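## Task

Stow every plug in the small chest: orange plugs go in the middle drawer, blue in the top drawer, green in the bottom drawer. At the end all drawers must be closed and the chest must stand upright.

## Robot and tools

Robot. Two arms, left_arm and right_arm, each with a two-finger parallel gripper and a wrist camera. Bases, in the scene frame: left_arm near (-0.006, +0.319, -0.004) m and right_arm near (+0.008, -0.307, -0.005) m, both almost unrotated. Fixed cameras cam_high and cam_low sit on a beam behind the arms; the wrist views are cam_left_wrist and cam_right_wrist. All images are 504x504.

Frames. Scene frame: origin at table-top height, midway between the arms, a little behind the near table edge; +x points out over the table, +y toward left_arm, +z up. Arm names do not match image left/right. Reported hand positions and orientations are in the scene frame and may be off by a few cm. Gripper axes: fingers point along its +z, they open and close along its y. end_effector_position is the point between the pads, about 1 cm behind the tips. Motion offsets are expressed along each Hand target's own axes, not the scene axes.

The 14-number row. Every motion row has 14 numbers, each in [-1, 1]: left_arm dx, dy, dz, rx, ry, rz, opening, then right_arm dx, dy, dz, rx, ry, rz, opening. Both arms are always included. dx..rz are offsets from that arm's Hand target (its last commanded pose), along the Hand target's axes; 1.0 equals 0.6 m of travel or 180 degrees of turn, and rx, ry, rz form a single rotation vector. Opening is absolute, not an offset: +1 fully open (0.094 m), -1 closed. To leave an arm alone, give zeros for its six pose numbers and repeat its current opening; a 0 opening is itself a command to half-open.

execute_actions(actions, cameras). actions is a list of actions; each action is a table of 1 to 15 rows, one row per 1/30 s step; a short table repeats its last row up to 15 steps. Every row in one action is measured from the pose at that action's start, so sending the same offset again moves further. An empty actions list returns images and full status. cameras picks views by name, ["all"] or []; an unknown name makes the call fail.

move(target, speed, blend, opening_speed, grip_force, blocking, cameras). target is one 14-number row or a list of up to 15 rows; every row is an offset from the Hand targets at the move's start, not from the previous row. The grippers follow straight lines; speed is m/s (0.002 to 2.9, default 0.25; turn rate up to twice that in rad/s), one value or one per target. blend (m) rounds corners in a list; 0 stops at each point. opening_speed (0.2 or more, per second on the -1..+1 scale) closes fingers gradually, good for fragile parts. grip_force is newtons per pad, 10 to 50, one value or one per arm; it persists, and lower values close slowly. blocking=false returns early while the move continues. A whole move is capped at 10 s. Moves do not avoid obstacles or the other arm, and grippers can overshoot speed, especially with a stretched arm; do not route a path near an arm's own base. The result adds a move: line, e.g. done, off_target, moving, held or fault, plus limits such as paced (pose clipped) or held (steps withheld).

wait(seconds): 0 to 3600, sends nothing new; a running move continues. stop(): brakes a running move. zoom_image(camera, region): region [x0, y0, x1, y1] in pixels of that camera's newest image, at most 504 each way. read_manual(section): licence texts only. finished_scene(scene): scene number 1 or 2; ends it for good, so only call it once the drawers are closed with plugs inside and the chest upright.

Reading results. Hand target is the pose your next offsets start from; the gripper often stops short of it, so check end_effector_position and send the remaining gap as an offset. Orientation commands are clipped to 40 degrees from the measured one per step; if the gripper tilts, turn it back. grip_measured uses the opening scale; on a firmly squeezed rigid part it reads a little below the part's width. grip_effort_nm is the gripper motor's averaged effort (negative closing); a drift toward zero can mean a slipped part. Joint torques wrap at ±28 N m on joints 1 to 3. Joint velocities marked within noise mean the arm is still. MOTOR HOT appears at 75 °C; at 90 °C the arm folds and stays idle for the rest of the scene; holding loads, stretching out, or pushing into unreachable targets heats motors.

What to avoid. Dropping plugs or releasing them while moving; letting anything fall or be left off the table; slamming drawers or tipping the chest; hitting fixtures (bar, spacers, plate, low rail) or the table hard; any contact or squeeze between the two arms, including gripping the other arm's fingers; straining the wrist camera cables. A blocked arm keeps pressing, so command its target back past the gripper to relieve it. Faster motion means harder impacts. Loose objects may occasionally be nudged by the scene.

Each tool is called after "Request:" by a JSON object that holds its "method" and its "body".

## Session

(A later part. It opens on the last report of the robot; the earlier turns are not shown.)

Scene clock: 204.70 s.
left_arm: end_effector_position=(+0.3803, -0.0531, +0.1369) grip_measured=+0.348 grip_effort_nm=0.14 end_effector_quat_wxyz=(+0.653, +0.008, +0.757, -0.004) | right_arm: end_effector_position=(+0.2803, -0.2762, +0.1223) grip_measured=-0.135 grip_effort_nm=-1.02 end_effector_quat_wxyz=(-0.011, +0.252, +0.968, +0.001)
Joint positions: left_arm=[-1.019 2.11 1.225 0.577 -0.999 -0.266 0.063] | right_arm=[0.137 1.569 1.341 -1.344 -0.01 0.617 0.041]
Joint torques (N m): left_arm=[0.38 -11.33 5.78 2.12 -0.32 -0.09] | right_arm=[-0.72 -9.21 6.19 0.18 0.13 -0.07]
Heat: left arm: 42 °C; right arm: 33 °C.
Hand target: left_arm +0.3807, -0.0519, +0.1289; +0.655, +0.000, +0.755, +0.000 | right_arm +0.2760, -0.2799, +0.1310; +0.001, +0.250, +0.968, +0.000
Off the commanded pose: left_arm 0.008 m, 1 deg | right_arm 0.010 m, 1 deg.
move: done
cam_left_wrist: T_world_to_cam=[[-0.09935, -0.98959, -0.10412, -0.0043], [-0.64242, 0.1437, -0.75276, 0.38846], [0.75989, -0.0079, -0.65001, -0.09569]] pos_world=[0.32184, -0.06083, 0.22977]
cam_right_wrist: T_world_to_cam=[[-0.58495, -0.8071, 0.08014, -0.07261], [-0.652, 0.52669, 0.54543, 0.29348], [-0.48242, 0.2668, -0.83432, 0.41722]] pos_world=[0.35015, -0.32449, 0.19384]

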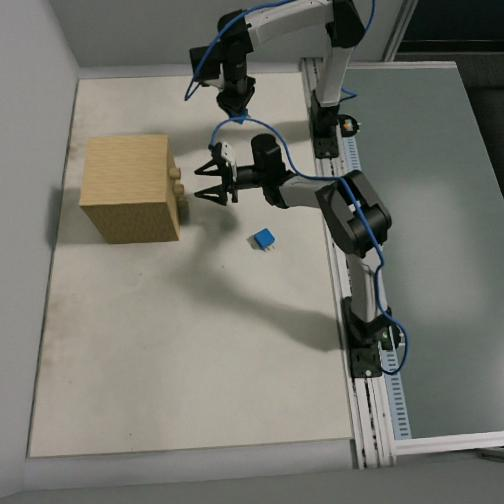

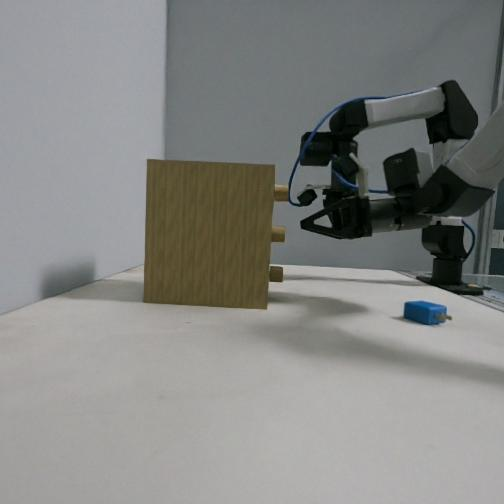

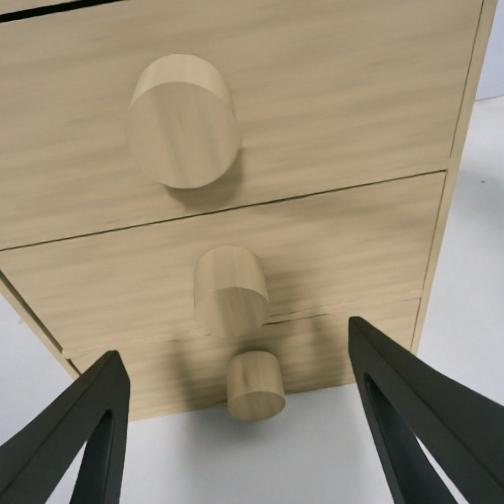

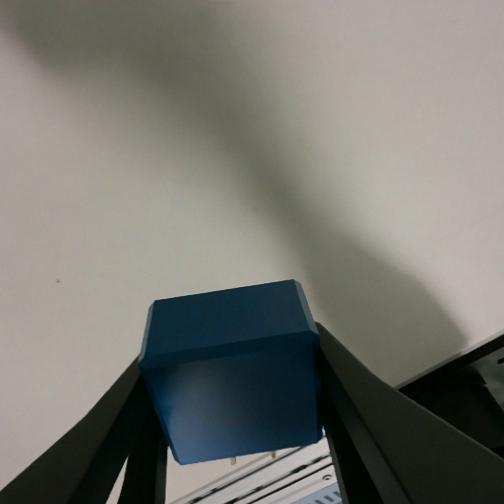

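Request:
{"method": "move", "body": {"target": [[-0.086,0,-0.046,0,0,0,0.35,0,0,0,0,0,0,-0.5],[-0.1025,0,0.07,0,0,0,0.35,0,0,0,0,0,0,-0.5],[-0.1025,0,0.07,0,0,0,-0.7,0,0,0,0,0,0,-0.5],[-0.078,0,-0.1035,0,0,0,-0.7,0,0,0,0,0,0,-0.5]], "speed": [0.2,0.15,0.1,0.15], "cameras": ["cam_low","cam_left_wrist"]}}

Scene clock: 209.97 s.
left_arm: end_effector_position=(+0.3341, -0.0523, +0.1757) grip_measured=-0.430 grip_effort_nm=-1.02 end_effector_quat_wxyz=(+0.658, -0.004, +0.753, +0.008) | right_arm: end_effector_position=(+0.2803, -0.2762, +0.1223) grip_measured=-0.135 grip_effort_nm=-1.02 end_effector_quat_wxyz=(-0.011, +0.252, +0.968, +0.001)
Joint positions: left_arm=[-1.122 1.973 1.204 0.408 -1.131 -0.33 0.027] | right_arm=[0.137 1.569 1.341 -1.344 -0.01 0.617 0.041]
Joint torques (N m): left_arm=[-0.7 -16.66 5.63 1.35 -0.16 -0.16] | right_arm=[-0.73 -9.18 6.19 0.18 0.13 -0.07]
Heat: left arm: 43 °C; right arm: 33 °C.
Hand target: left_arm +0.3258, -0.0519, +0.1839; +0.655, +0.000, +0.755, +0.000 | right_arm +0.2760, -0.2799, +0.1310; +0.001, +0.250, +0.968, +0.000
Off the commanded pose: left_arm 0.012 m, 1 deg | right_arm 0.010 m, 1 deg.
move: off_target (left_arm)
cam_left_wrist: T_world_to_cam=[[-0.06569, -0.99189, -0.10883, -0.01455], [-0.63614, 0.12565, -0.76127, 0.38631], [0.76877, 0.01923, -0.63924, -0.03883]] pos_world=[0.27464, -0.06222, 0.26767]

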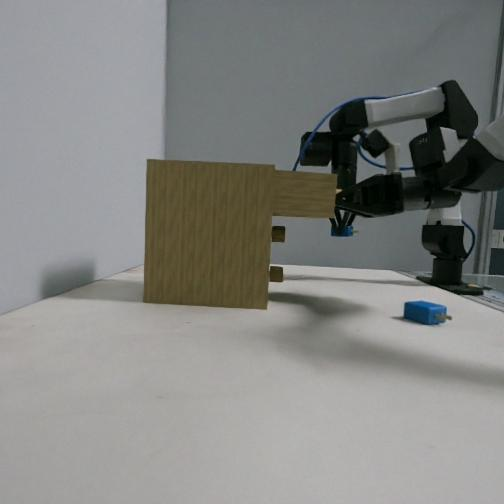

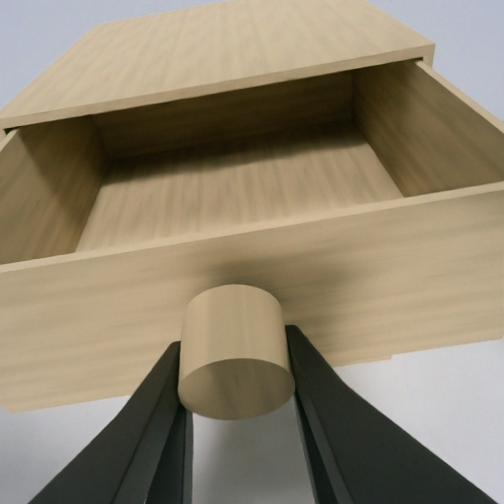

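Request:
{"method": "move", "body": {"target": [[0.0035,0,-0.025,0,0,0,-0.7,0,0,0,0,0,0,-0.5],[0.0035,0,-0.025,0,0,0,0.2,0,0,0,0,0,0,-0.5],[0.0175,0,-0.124,0,0,0,0.2,0,0,0,0,0,0,-0.5],[0.15,0.167,-0.159,0.213,0.418,0.246,0.4,0.0155,0.338,-0.228,0,-0.2,-0.643,-0.5]], "speed": [0.15,0.1,0.25,0.35], "cameras": ["all"]}}

Scene clock: 221.30 s.
left_arm: end_effector_position=(+0.2133, +0.0528, +0.1081) grip_measured=+0.397 grip_effort_nm=0.14 end_effector_quat_wxyz=(+0.002, +0.452, +0.892, +0.008) | right_arm: end_effector_position=(+0.3646, -0.1051, +0.2625) grip_measured=-0.135 grip_effort_nm=-1.02 end_effector_quat_wxyz=(-0.243, +0.676, -0.691, +0.074)
Joint positions: left_arm=[-0.856 1.861 1.589 -1.306 0.003 0.063 0.066] | right_arm=[0.566 1.703 1.93 -1.269 0.035 -1.023 0.041]
Joint torques (N m): left_arm=[1.16 -8.81 8.39 0.35 0.12 0.14] | right_arm=[-0.03 -6.17 9.68 1.15 -0.24 -0.08]
Heat: left arm: 46 °C; right arm: 33 °C.
Hand target: left_arm +0.2185, +0.0482, +0.1082; +0.001, +0.454, +0.891, +0.001 | right_arm +0.3659, -0.0979, +0.2678; -0.251, +0.683, -0.683, +0.066
Off the commanded pose: left_arm 0.007 m, 1 deg | right_arm 0.009 m, 2 deg.
move: done; target 2's new opening was sent with left_arm's hand 0.013 m and 1 deg from that target
cam_left_wrist: T_world_to_cam=[[-0.86582, -0.49762, 0.05233, 0.20148], [-0.39783, 0.74806, 0.53117, 0.02135], [-0.30346, 0.43907, -0.84565, 0.23767]] pos_world=[0.25506, -0.02006, 0.1791]
cam_right_wrist: T_world_to_cam=[[0.86185, -0.20561, 0.46362, -0.46132], [-0.32914, -0.92223, 0.20286, 0.00175], [0.38586, -0.32743, -0.8625, 0.15756]] pos_world=[0.33737, -0.04165, 0.34941]

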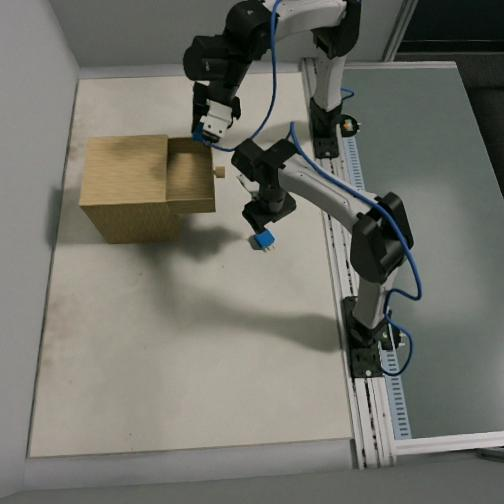

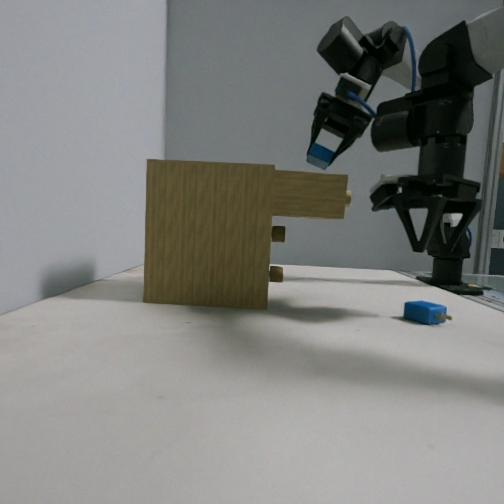

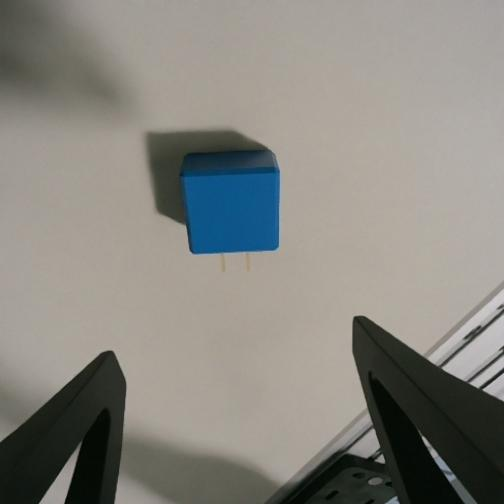

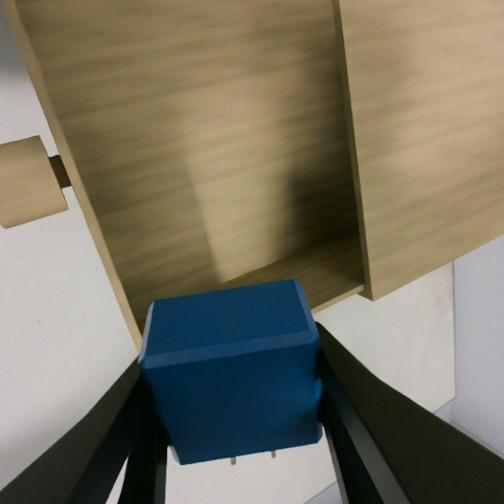

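Request:
{"method": "move", "body": {"target": [[-0.0145,-0.001,0.153,0,0,0.022,0.4,-0.001,0.015,0.155,0,0,0,-0.5],[-0.0145,-0.001,0.153,0,0,0.022,-0.5,-0.001,0.015,0.155,0,0,0,-0.5]], "speed": 0.18, "cameras": ["cam_left_wrist","cam_right_wrist","cam_low"]}}

Scene clock: 224.67 s.
left_arm: end_effector_position=(+0.2228, +0.0435, +0.0221) grip_measured=-0.150 grip_effort_nm=-1.02 end_effector_quat_wxyz=(+0.005, +0.479, +0.878, +0.006) | right_arm: end_effector_position=(+0.3990, -0.0809, +0.1953) grip_measured=-0.135 grip_effort_nm=-1.02 end_effector_quat_wxyz=(-0.257, +0.676, -0.686, +0.080)
Joint positions: left_arm=[-0.856 1.964 1.381 -0.988 0.004 0.125 0.04] | right_arm=[0.574 1.754 1.693 -0.949 0.041 -1.026 0.041]
Joint torques (N m): left_arm=[0.7 -9.72 5.94 0.48 0.18 0.15] | right_arm=[0.18 -6.6 6.52 1.35 -0.25 0.03]
Heat: left arm: 45 °C; right arm: 33 °C.
Hand target: left_arm +0.2234, +0.0408, +0.0165; +0.001, +0.484, +0.875, +0.000 | right_arm +0.3980, -0.0733, +0.1836; -0.251, +0.683, -0.683, +0.066
Off the commanded pose: left_arm 0.006 m, 1 deg | right_arm 0.014 m, 2 deg.
move: off_target (right_arm)
cam_left_wrist: T_world_to_cam=[[-0.89492, -0.44313, 0.05258, 0.21362], [-0.3523, 0.77392, 0.52623, 0.06667], [-0.27388, 0.45241, -0.84871, 0.16475]] pos_world=[0.25978, -0.03147, 0.09351]
cam_right_wrist: T_world_to_cam=[[0.84867, -0.20482, 0.48765, -0.45422], [-0.32854, -0.92668, 0.18255, 0.05235], [0.41451, -0.31514, -0.85374, 0.08209]] pos_world=[0.36865, -0.01865, 0.28203]
Images, in order (width x height): cam_low 504x504, cam_left_wrist 504x504, cam_right_wrist 504x504.

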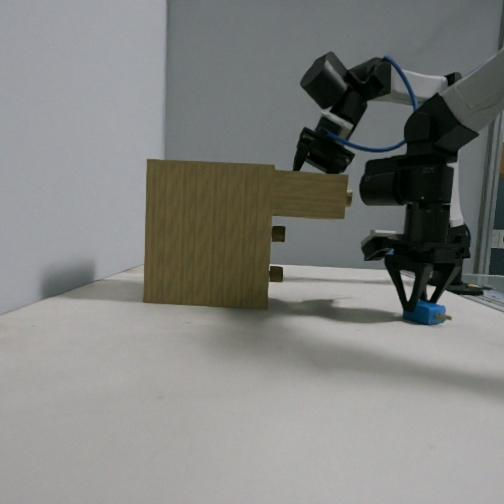

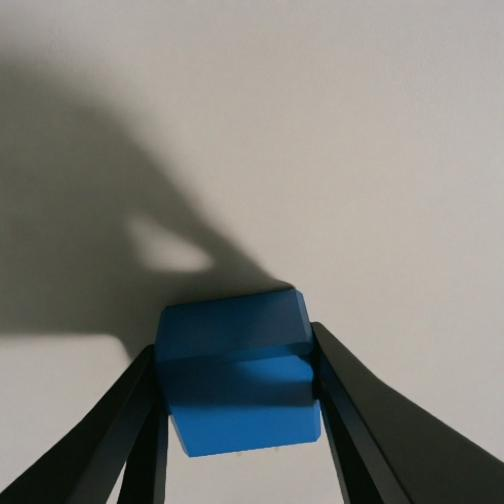

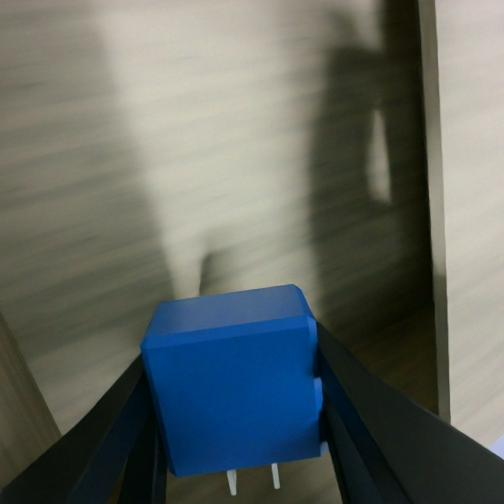

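Request:
{"method": "move", "body": {"target": [[0,0,-0.1,0,0,0,-0.5,-0.029,-0.007,-0.011,0,0,0,-0.5],[0,0,-0.2,0,0,0,-0.5,-0.018,0.0125,0.028,0,0,0,-0.5]], "speed": 0.15, "cameras": ["cam_right_wrist"]}}

Scene clock: 228.03 s.
left_arm: end_effector_position=(+0.2200, +0.0442, +0.1138) grip_measured=-0.150 grip_effort_nm=-1.02 end_effector_quat_wxyz=(-0.026, +0.481, +0.876, +0.018) | right_arm: end_effector_position=(+0.4104, -0.0582, +0.1840) grip_measured=-0.135 grip_effort_nm=-1.02 end_effector_quat_wxyz=(-0.277, +0.674, -0.680, +0.082)
Joint positions: left_arm=[-0.856 1.964 1.749 -1.422 0.004 0.13 0.04] | right_arm=[0.607 1.798 1.679 -0.852 0.054 -1.003 0.041]
Joint torques (N m): left_arm=[0.99 -16.01 8.35 0.12 0.15 0.18] | right_arm=[0.25 -8.44 5.67 0.99 -0.19 0.1]
Heat: left arm: 45 °C; right arm: 33 °C.
Hand target: left_arm +0.2231, +0.0408, +0.1365; +0.001, +0.484, +0.875, +0.000 | right_arm +0.3979, -0.0582, +0.1684; -0.251, +0.683, -0.683, +0.066
Off the commanded pose: left_arm 0.023 m, 4 deg | right_arm 0.020 m, 4 deg.
move: off_target (left_arm, right_arm)
cam_right_wrist: T_world_to_cam=[[0.83328, -0.21094, 0.51102, -0.45212], [-0.32779, -0.93286, 0.14943, 0.08459], [0.44519, -0.29203, -0.84648, 0.0623]] pos_world=[0.37674, 0.00174, 0.27114]

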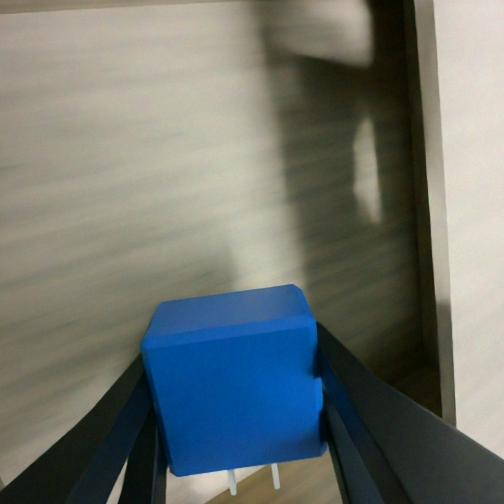

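Request:
{"method": "move", "body": {"target": [[0,0,0,0,0,0,-0.5,0,0,0,0,0,0,0.1],[0,0,0,0,0,0,-0.5,0,0,-0.18,0,0,0,0.1],[0,0,-0.1,0,0,0,-0.5,0.235,0.0475,-0.309,0,0,0,0.1],[-0.168,0.170,-0.226,-0.113,-0.162,0.173,-0.5,0.235,0.0475,-0.309,0,0,0,0.1]], "speed": [0.1,0.2,0.3,0.3], "cameras": ["all"]}}

Scene clock: 230.47 s.
left_arm: end_effector_position=(+0.2199, +0.0443, +0.1138) grip_measured=-0.150 grip_effort_nm=-1.02 end_effector_quat_wxyz=(-0.027, +0.481, +0.876, +0.018) | right_arm: end_effector_position=(+0.4140, -0.0585, +0.1857) grip_measured=+0.098 grip_effort_nm=0.11 end_effector_quat_wxyz=(-0.283, +0.671, -0.680, +0.087)
Joint positions: left_arm=[-0.856 1.964 1.749 -1.423 0.004 0.13 0.04] | right_arm=[0.605 1.798 1.678 -0.837 0.059 -1.004 0.052]
Joint torques (N m): left_arm=[0.39 -12.05 5.86 0.26 0.01 0.01] | right_arm=[-0.36 -9.03 7.41 1.34 -0.02 0.03]
Heat: left arm: 45 °C; right arm: 33 °C.
Hand target: left_arm +0.2199, +0.0443, +0.1138; -0.027, +0.481, +0.876, +0.018 (not the last commanded pose) | right_arm +0.4140, -0.0585, +0.1857; -0.283, +0.671, -0.680, +0.087 (not the last commanded pose)
Off the commanded pose: left_arm 0.216 m, 50 deg | right_arm 0.234 m, 5 deg.
move: held (left_arm, right_arm; a check stopped the path); path passed 1 of 4 targets; limits=held
pose unreachable (left arm): on one or more control steps of this call, first in action 0 (counted from 0), this arm could not follow its commanded pose, so it was not sent that pose on those steps. It may still have moved: this result reports where it is.
cause: moving toward the commanded pose would bring a part of the arm too close to another arm (this arm's wrist (the part past joint 4) and the right arm's wrist camera, along the way the arms are being sent, or toward where that arm still pushes).
pose unreachable (right arm): on one or more control steps of this call, first in action 0 (counted from 0), this arm could not follow its commanded pose, so it was not sent that pose on those steps. It may still have moved: this result reports where it is.
cause: moving toward the commanded pose would bring a part of the arm too close to another arm (this arm's wrist camera and the left arm's wrist (the part past joint 4), along the way the arms are being sent, or toward where that arm still pushes).
cam_left_wrist: T_world_to_cam=[[-0.8941, -0.44259, 0.06858, 0.2046], [-0.32509, 0.74666, 0.58035, 0.00571], [-0.30806, 0.4966, -0.81147, 0.24275]] pos_world=[0.25957, -0.03426, 0.17964]
cam_right_wrist: T_world_to_cam=[[0.8247, -0.21699, 0.52229, -0.45495], [-0.33468, -0.93167, 0.14138, 0.08965], [0.45592, -0.2914, -0.84097, 0.05673]] pos_world=[0.37933, 0.00134, 0.27265]

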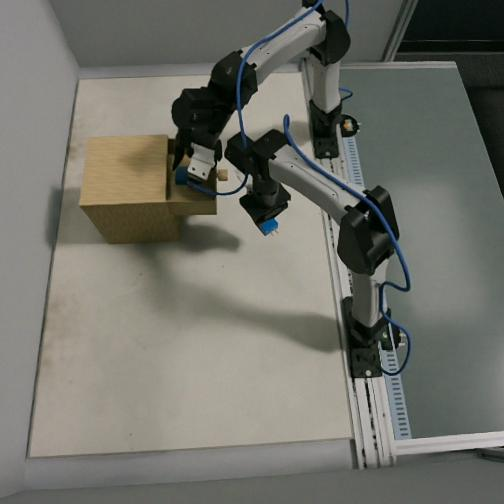

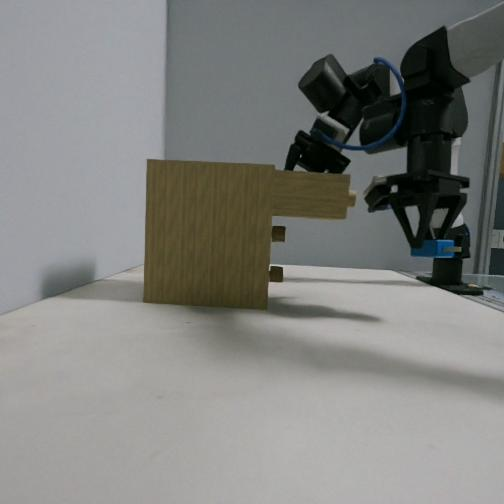

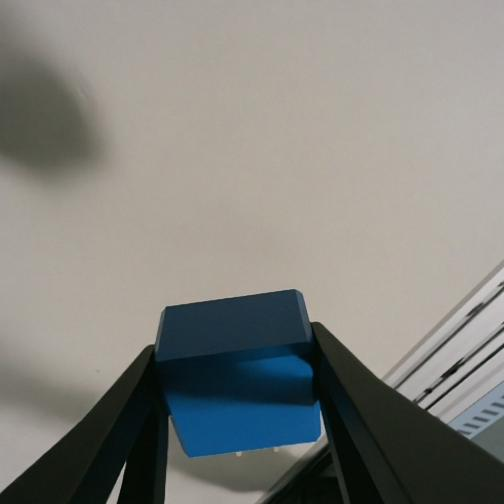

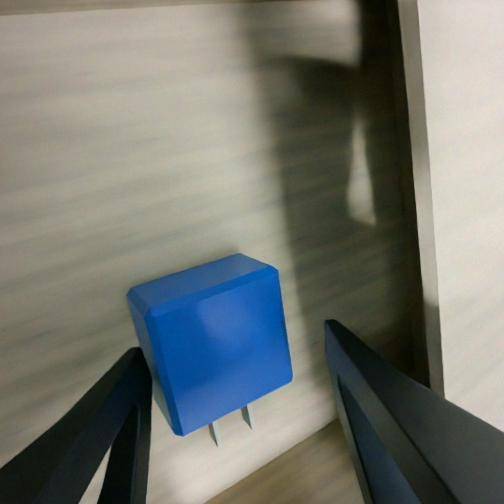

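Request:
{"method": "move", "body": {"target": [[0,0,0,0,0,0,-0.5,0,0,-0.19,0,0,0,0.1],[0,0,0,0,0,0,-0.5,0.237,0.084,-0.295,0,0,0,0.1],[-0.158,0.172,-0.273,-0.117,-0.182,0.171,-0.5,0.237,0.084,-0.295,0,0,0,0.1]], "speed": [0.25,0.3,0.3], "blend": [0.02,0,0], "cameras": ["cam_left_wrist","cam_low"]}}

Scene clock: 232.70 s.
left_arm: end_effector_position=(+0.2199, +0.0443, +0.1138) grip_measured=-0.150 grip_effort_nm=-1.02 end_effector_quat_wxyz=(-0.027, +0.481, +0.876, +0.018) | right_arm: end_effector_position=(+0.4107, -0.0607, +0.1842) grip_measured=+0.098 grip_effort_nm=0.10 end_effector_quat_wxyz=(-0.275, +0.673, -0.681, +0.085)
Joint positions: left_arm=[-0.856 1.964 1.749 -1.423 0.004 0.13 0.04] | right_arm=[0.605 1.797 1.681 -0.858 0.059 -1.004 0.052]
Joint torques (N m): left_arm=[0.38 -11.95 5.86 0.27 -0.03 -0.01] | right_arm=[-0.36 -8.96 7.25 1.42 -0.02 0.02]
Heat: left arm: 45 °C; right arm: 33 °C.
Hand target: left_arm +0.2199, +0.0443, +0.1138; -0.027, +0.481, +0.876, +0.018 (not the last commanded pose) | right_arm +0.4126, -0.0594, +0.1852; -0.279, +0.672, -0.680, +0.086 (not the last commanded pose)
Off the commanded pose: left_arm 0.216 m, 50 deg | right_arm 0.230 m, 1 deg.
move: held (right_arm; a check stopped the path), off_target (left_arm); path passed 0 of 3 targets; limits=held
pose unreachable (right arm): on one or more control steps of this call, first in action 0 (counted from 0), this arm could not follow its commanded pose, so it was not sent that pose on those steps. It may still have moved: this result reports where it is.
cause: moving toward the commanded pose would bring a part of the arm too close to another arm (this arm's wrist camera and the left arm's wrist (the part past joint 4), 24 mm apart when this arm was first held).
cam_left_wrist: T_world_to_cam=[[-0.8941, -0.44259, 0.06858, 0.2046], [-0.32509, 0.74666, 0.58035, 0.00571], [-0.30806, 0.4966, -0.81147, 0.24275]] pos_world=[0.25957, -0.03426, 0.17964]
Images, in order (width x height): cam_low 504x504, cam_left_wrist 504x504.

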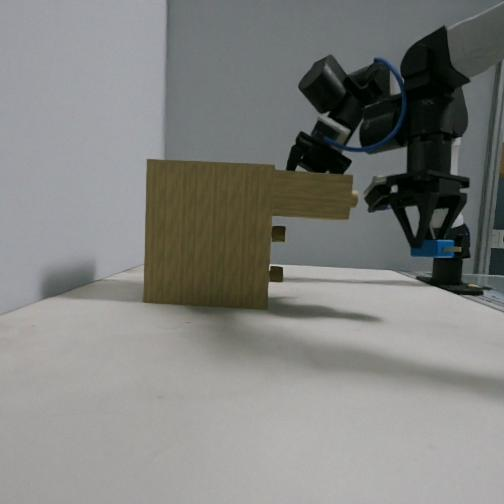

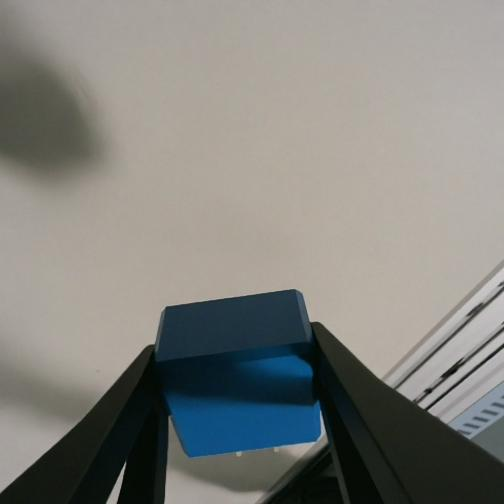

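Request:
{"method": "move", "body": {"target": [[0.213,0.037,0.014,0,0,0,-0.5,0,0,0,0,0,0,0.1],[0.213,0.037,0.014,0,0,0,-0.5,0,0,-0.19,0,0,0,0.1],[0.213,0.037,0.014,0,0,0,-0.5,0.237,0.084,-0.295,0,0,0,0.1],[-0.158,0.172,-0.273,-0.117,-0.182,0.171,-0.5,0.237,0.084,-0.295,0,0,0,0.1]], "speed": [0.3,0.25,0.3,0.3], "cameras": ["cam_left_wrist","cam_low","cam_right_wrist"]}}

Scene clock: 239.83 s.
left_arm: end_effector_position=(+0.3554, +0.0141, +0.2682) grip_measured=-0.150 grip_effort_nm=-1.02 end_effector_quat_wxyz=(+0.290, +0.672, +0.680, +0.036) | right_arm: end_effector_position=(+0.2930, -0.2386, +0.2690) grip_measured=+0.098 grip_effort_nm=0.10 end_effector_quat_wxyz=(-0.277, +0.670, -0.683, +0.091)
Joint positions: left_arm=[-0.675 1.933 2.165 -1.217 -0.006 0.863 0.04] | right_arm=[0.161 1.224 1.49 -1.252 -0.179 -1.368 0.052]
Joint torques (N m): left_arm=[1.17 -10.07 8.72 1.55 0.17 0.19] | right_arm=[-0.81 -3.74 6.26 1.2 -0.28 -0.05]
Heat: left arm: 44 °C; right arm: 33 °C.
Hand target: left_arm +0.3627, +0.0107, +0.2718; +0.299, +0.674, +0.674, +0.032 | right_arm +0.2897, -0.2378, +0.2695; -0.280, +0.672, -0.680, +0.086
Off the commanded pose: left_arm 0.009 m, 1 deg | right_arm 0.003 m, 1 deg.
move: done
cam_left_wrist: T_world_to_cam=[[-0.90772, 0.03416, -0.41818, 0.43042], [-0.05619, 0.9778, 0.20186, -0.01456], [0.41579, 0.20673, -0.88565, 0.19153]] pos_world=[0.31025, -0.04007, 0.35256]
cam_right_wrist: T_world_to_cam=[[0.82463, -0.21752, 0.52218, -0.4377], [-0.34265, -0.92656, 0.15515, -0.13055], [0.45008, -0.30687, -0.8386, 0.1268]] pos_world=[0.25914, -0.17726, 0.35514]
Images, in order (width x height): cam_low 504x504, cam_left_wrist 504x504, cam_right_wrist 504x504.

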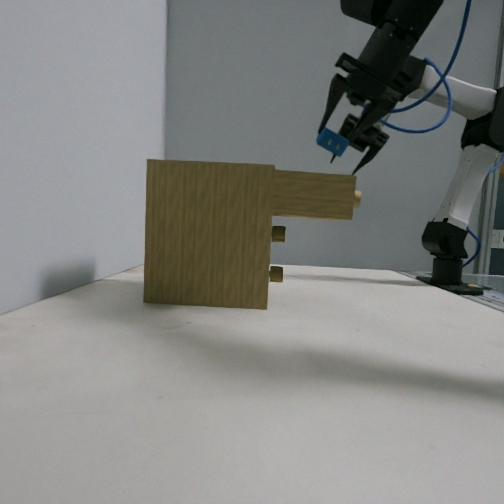

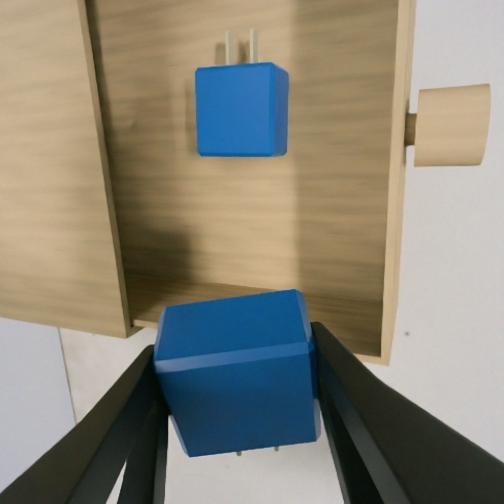

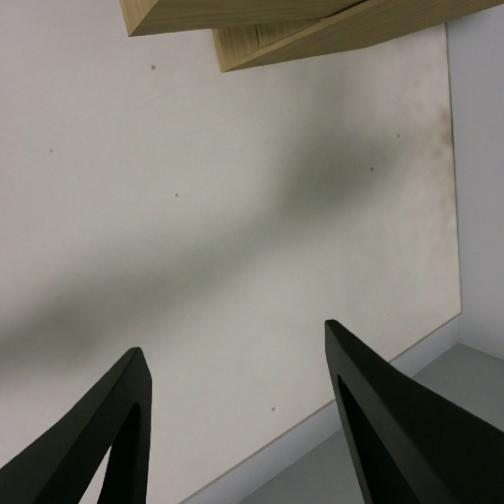

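Request:
{"method": "move", "body": {"target": [0.004,-0.009,0.175,0,0,0,-0.5,0,0,0,0,0,0,0.1], "speed": 0.18, "cameras": ["cam_left_wrist"]}}

Scene clock: 242.03 s.
left_arm: end_effector_position=(+0.3984, -0.0201, +0.1778) grip_measured=-0.150 grip_effort_nm=-1.02 end_effector_quat_wxyz=(+0.285, +0.674, +0.681, +0.034) | right_arm: end_effector_position=(+0.2930, -0.2386, +0.2690) grip_measured=+0.098 grip_effort_nm=0.10 end_effector_quat_wxyz=(-0.277, +0.670, -0.683, +0.091)
Joint positions: left_arm=[-0.675 2.068 1.988 -0.917 -0.003 0.863 0.04] | right_arm=[0.161 1.224 1.49 -1.252 -0.179 -1.368 0.052]
Joint torques (N m): left_arm=[0.87 -13.11 8.12 1.73 0.18 0.11] | right_arm=[-0.83 -3.74 6.28 1.2 -0.28 -0.04]
Heat: left arm: 44 °C; right arm: 32 °C.
Hand target: left_arm +0.4051, -0.0254, +0.1825; +0.299, +0.674, +0.675, +0.032 | right_arm +0.2897, -0.2378, +0.2695; -0.280, +0.672, -0.680, +0.086
Off the commanded pose: left_arm 0.010 m, 2 deg | right_arm 0.003 m, 1 deg.
move: done
cam_left_wrist: T_world_to_cam=[[-0.91183, 0.03837, -0.40877, 0.4329], [-0.05246, 0.97658, 0.20867, 0.03686], [0.4072, 0.21171, -0.88846, 0.10467]] pos_world=[0.35404, -0.07476, 0.26226]

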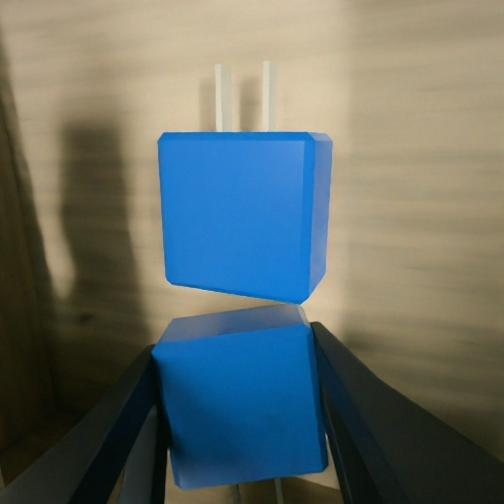

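Request:
{"method": "move", "body": {"target": [[0,0,0,0,0,0,0.05,0,0,0,0,0,0,0.1],[0,0,-0.2,0,0,0,0.05,0,0,0,0,0,0,0.1],[-0.088,-0.246,-0.163,-0.296,-0.152,-0.375,0.35,0,0,0,0,0,0,0.1]], "speed": [0.1,0.25,0.4], "cameras": ["cam_left_wrist","cam_low","cam_high"]}}

Scene clock: 248.97 s.
left_arm: end_effector_position=(+0.2243, -0.0474, +0.2105) grip_measured=+0.347 grip_effort_nm=0.14 end_effector_quat_wxyz=(+0.649, +0.015, +0.761, +0.004) | right_arm: end_effector_position=(+0.2929, -0.2386, +0.2689) grip_measured=+0.098 grip_effort_nm=0.10 end_effector_quat_wxyz=(-0.277, +0.670, -0.683, +0.091)
Joint positions: left_arm=[-1.381 1.777 1.227 -0.214 -1.314 -0.73 0.063] | right_arm=[0.161 1.224 1.49 -1.253 -0.179 -1.369 0.052]
Joint torques (N m): left_arm=[0.08 -8.72 9.25 1.44 -0.55 -0.19] | right_arm=[-0.81 -3.74 6.26 1.2 -0.28 -0.04]
Heat: left arm: 45 °C; right arm: 32 °C.
Hand target: left_arm +0.2252, -0.0524, +0.2155; +0.655, +0.000, +0.755, +0.001 | right_arm +0.2896, -0.2379, +0.2695; -0.279, +0.672, -0.680, +0.086
Off the commanded pose: left_arm 0.007 m, 2 deg | right_arm 0.003 m, 1 deg.
move: done
cam_left_wrist: T_world_to_cam=[[-0.10173, -0.98704, -0.12411, -0.00165], [-0.65038, 0.16039, -0.74248, 0.34314], [0.75276, 0.00519, -0.65827, 0.07473]] pos_world=[0.16675, -0.05705, 0.30375]
Images, in order (width x height): cam_high 504x504, cam_low 504x504, cam_left_wrist 504x504.

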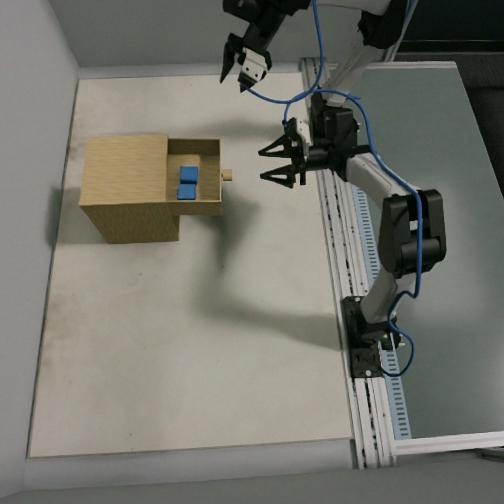

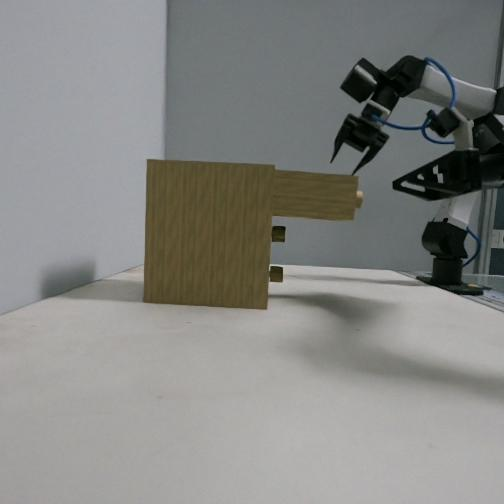

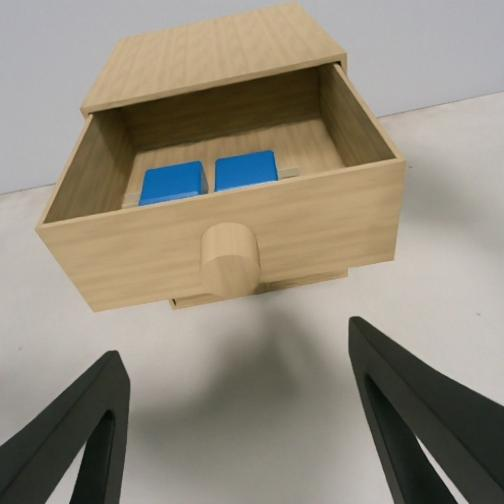

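Request:
{"method": "move", "body": {"target": [[0.051,0,0.0325,0,0,0,0.35,0,0,0,0,0,0,0.1],[0.003,0,0.372,0,0,0,0.35,0,0,0,0,0,0,0.1],[0.037,0,0.1315,0,0,0,0.35,0,0,0,0,0,0,0.1]], "speed": [0.25,0.15,0.25], "blend": [0.01,0,0], "cameras": ["cam_left_wrist","cam_low","cam_high"]}}

Scene clock: 253.47 s.
left_arm: end_effector_position=(+0.3028, -0.0576, +0.1566) grip_measured=+0.348 grip_effort_nm=0.14 end_effector_quat_wxyz=(+0.644, +0.027, +0.764, +0.019) | right_arm: end_effector_position=(+0.2929, -0.2386, +0.2689) grip_measured=+0.098 grip_effort_nm=0.10 end_effector_quat_wxyz=(-0.277, +0.670, -0.683, +0.091)
Joint positions: left_arm=[-1.192 1.959 1.165 0.308 -1.16 -0.393 0.063] | right_arm=[0.161 1.224 1.49 -1.253 -0.179 -1.369 0.052]
Joint torques (N m): left_arm=[0.2 -17.96 6.06 1.66 -0.42 -0.17] | right_arm=[-0.83 -3.73 6.26 1.2 -0.28 -0.04]
Heat: left arm: 45 °C; right arm: 32 °C.
Hand target: left_arm +0.3002, -0.0522, +0.1825; +0.655, +0.000, +0.755, +0.001 | right_arm +0.2896, -0.2379, +0.2695; -0.279, +0.672, -0.680, +0.086
Off the commanded pose: left_arm 0.026 m, 4 deg | right_arm 0.003 m, 1 deg.
move: off_target (left_arm)
cam_left_wrist: T_world_to_cam=[[-0.10198, -0.98141, -0.16259, -0.004], [-0.65851, 0.1891, -0.72842, 0.3578], [0.74563, 0.03278, -0.66556, -0.01496]] pos_world=[0.24636, -0.0711, 0.25002]
Images, in order (width x height): cam_high 504x504, cam_low 504x504, cam_left_wrist 504x504.

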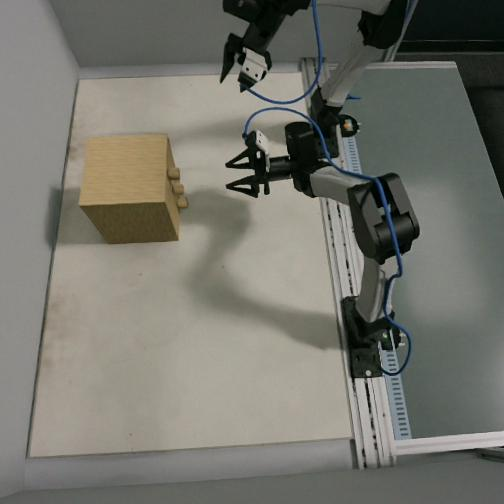

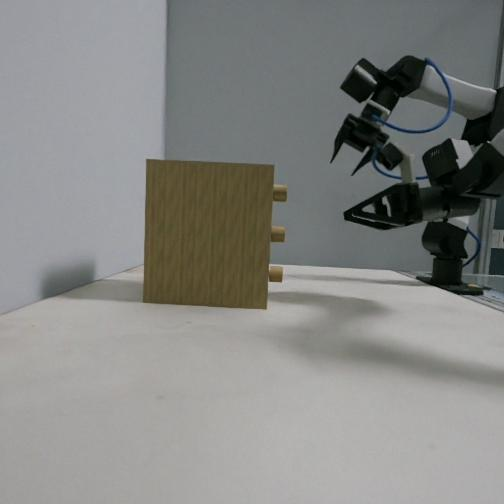

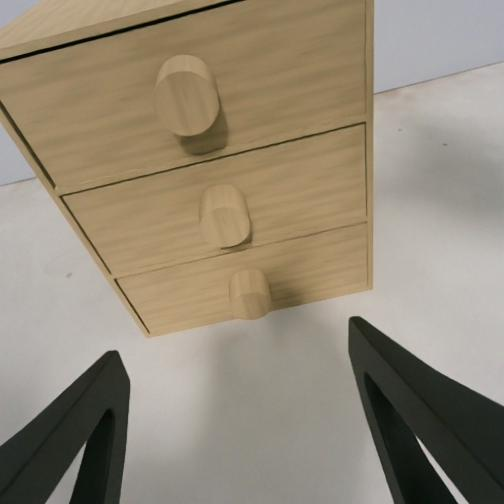

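All shut.

Request:
{"method": "finished_scene", "body": {"scene": 1}}

The scene is finished: the task was done.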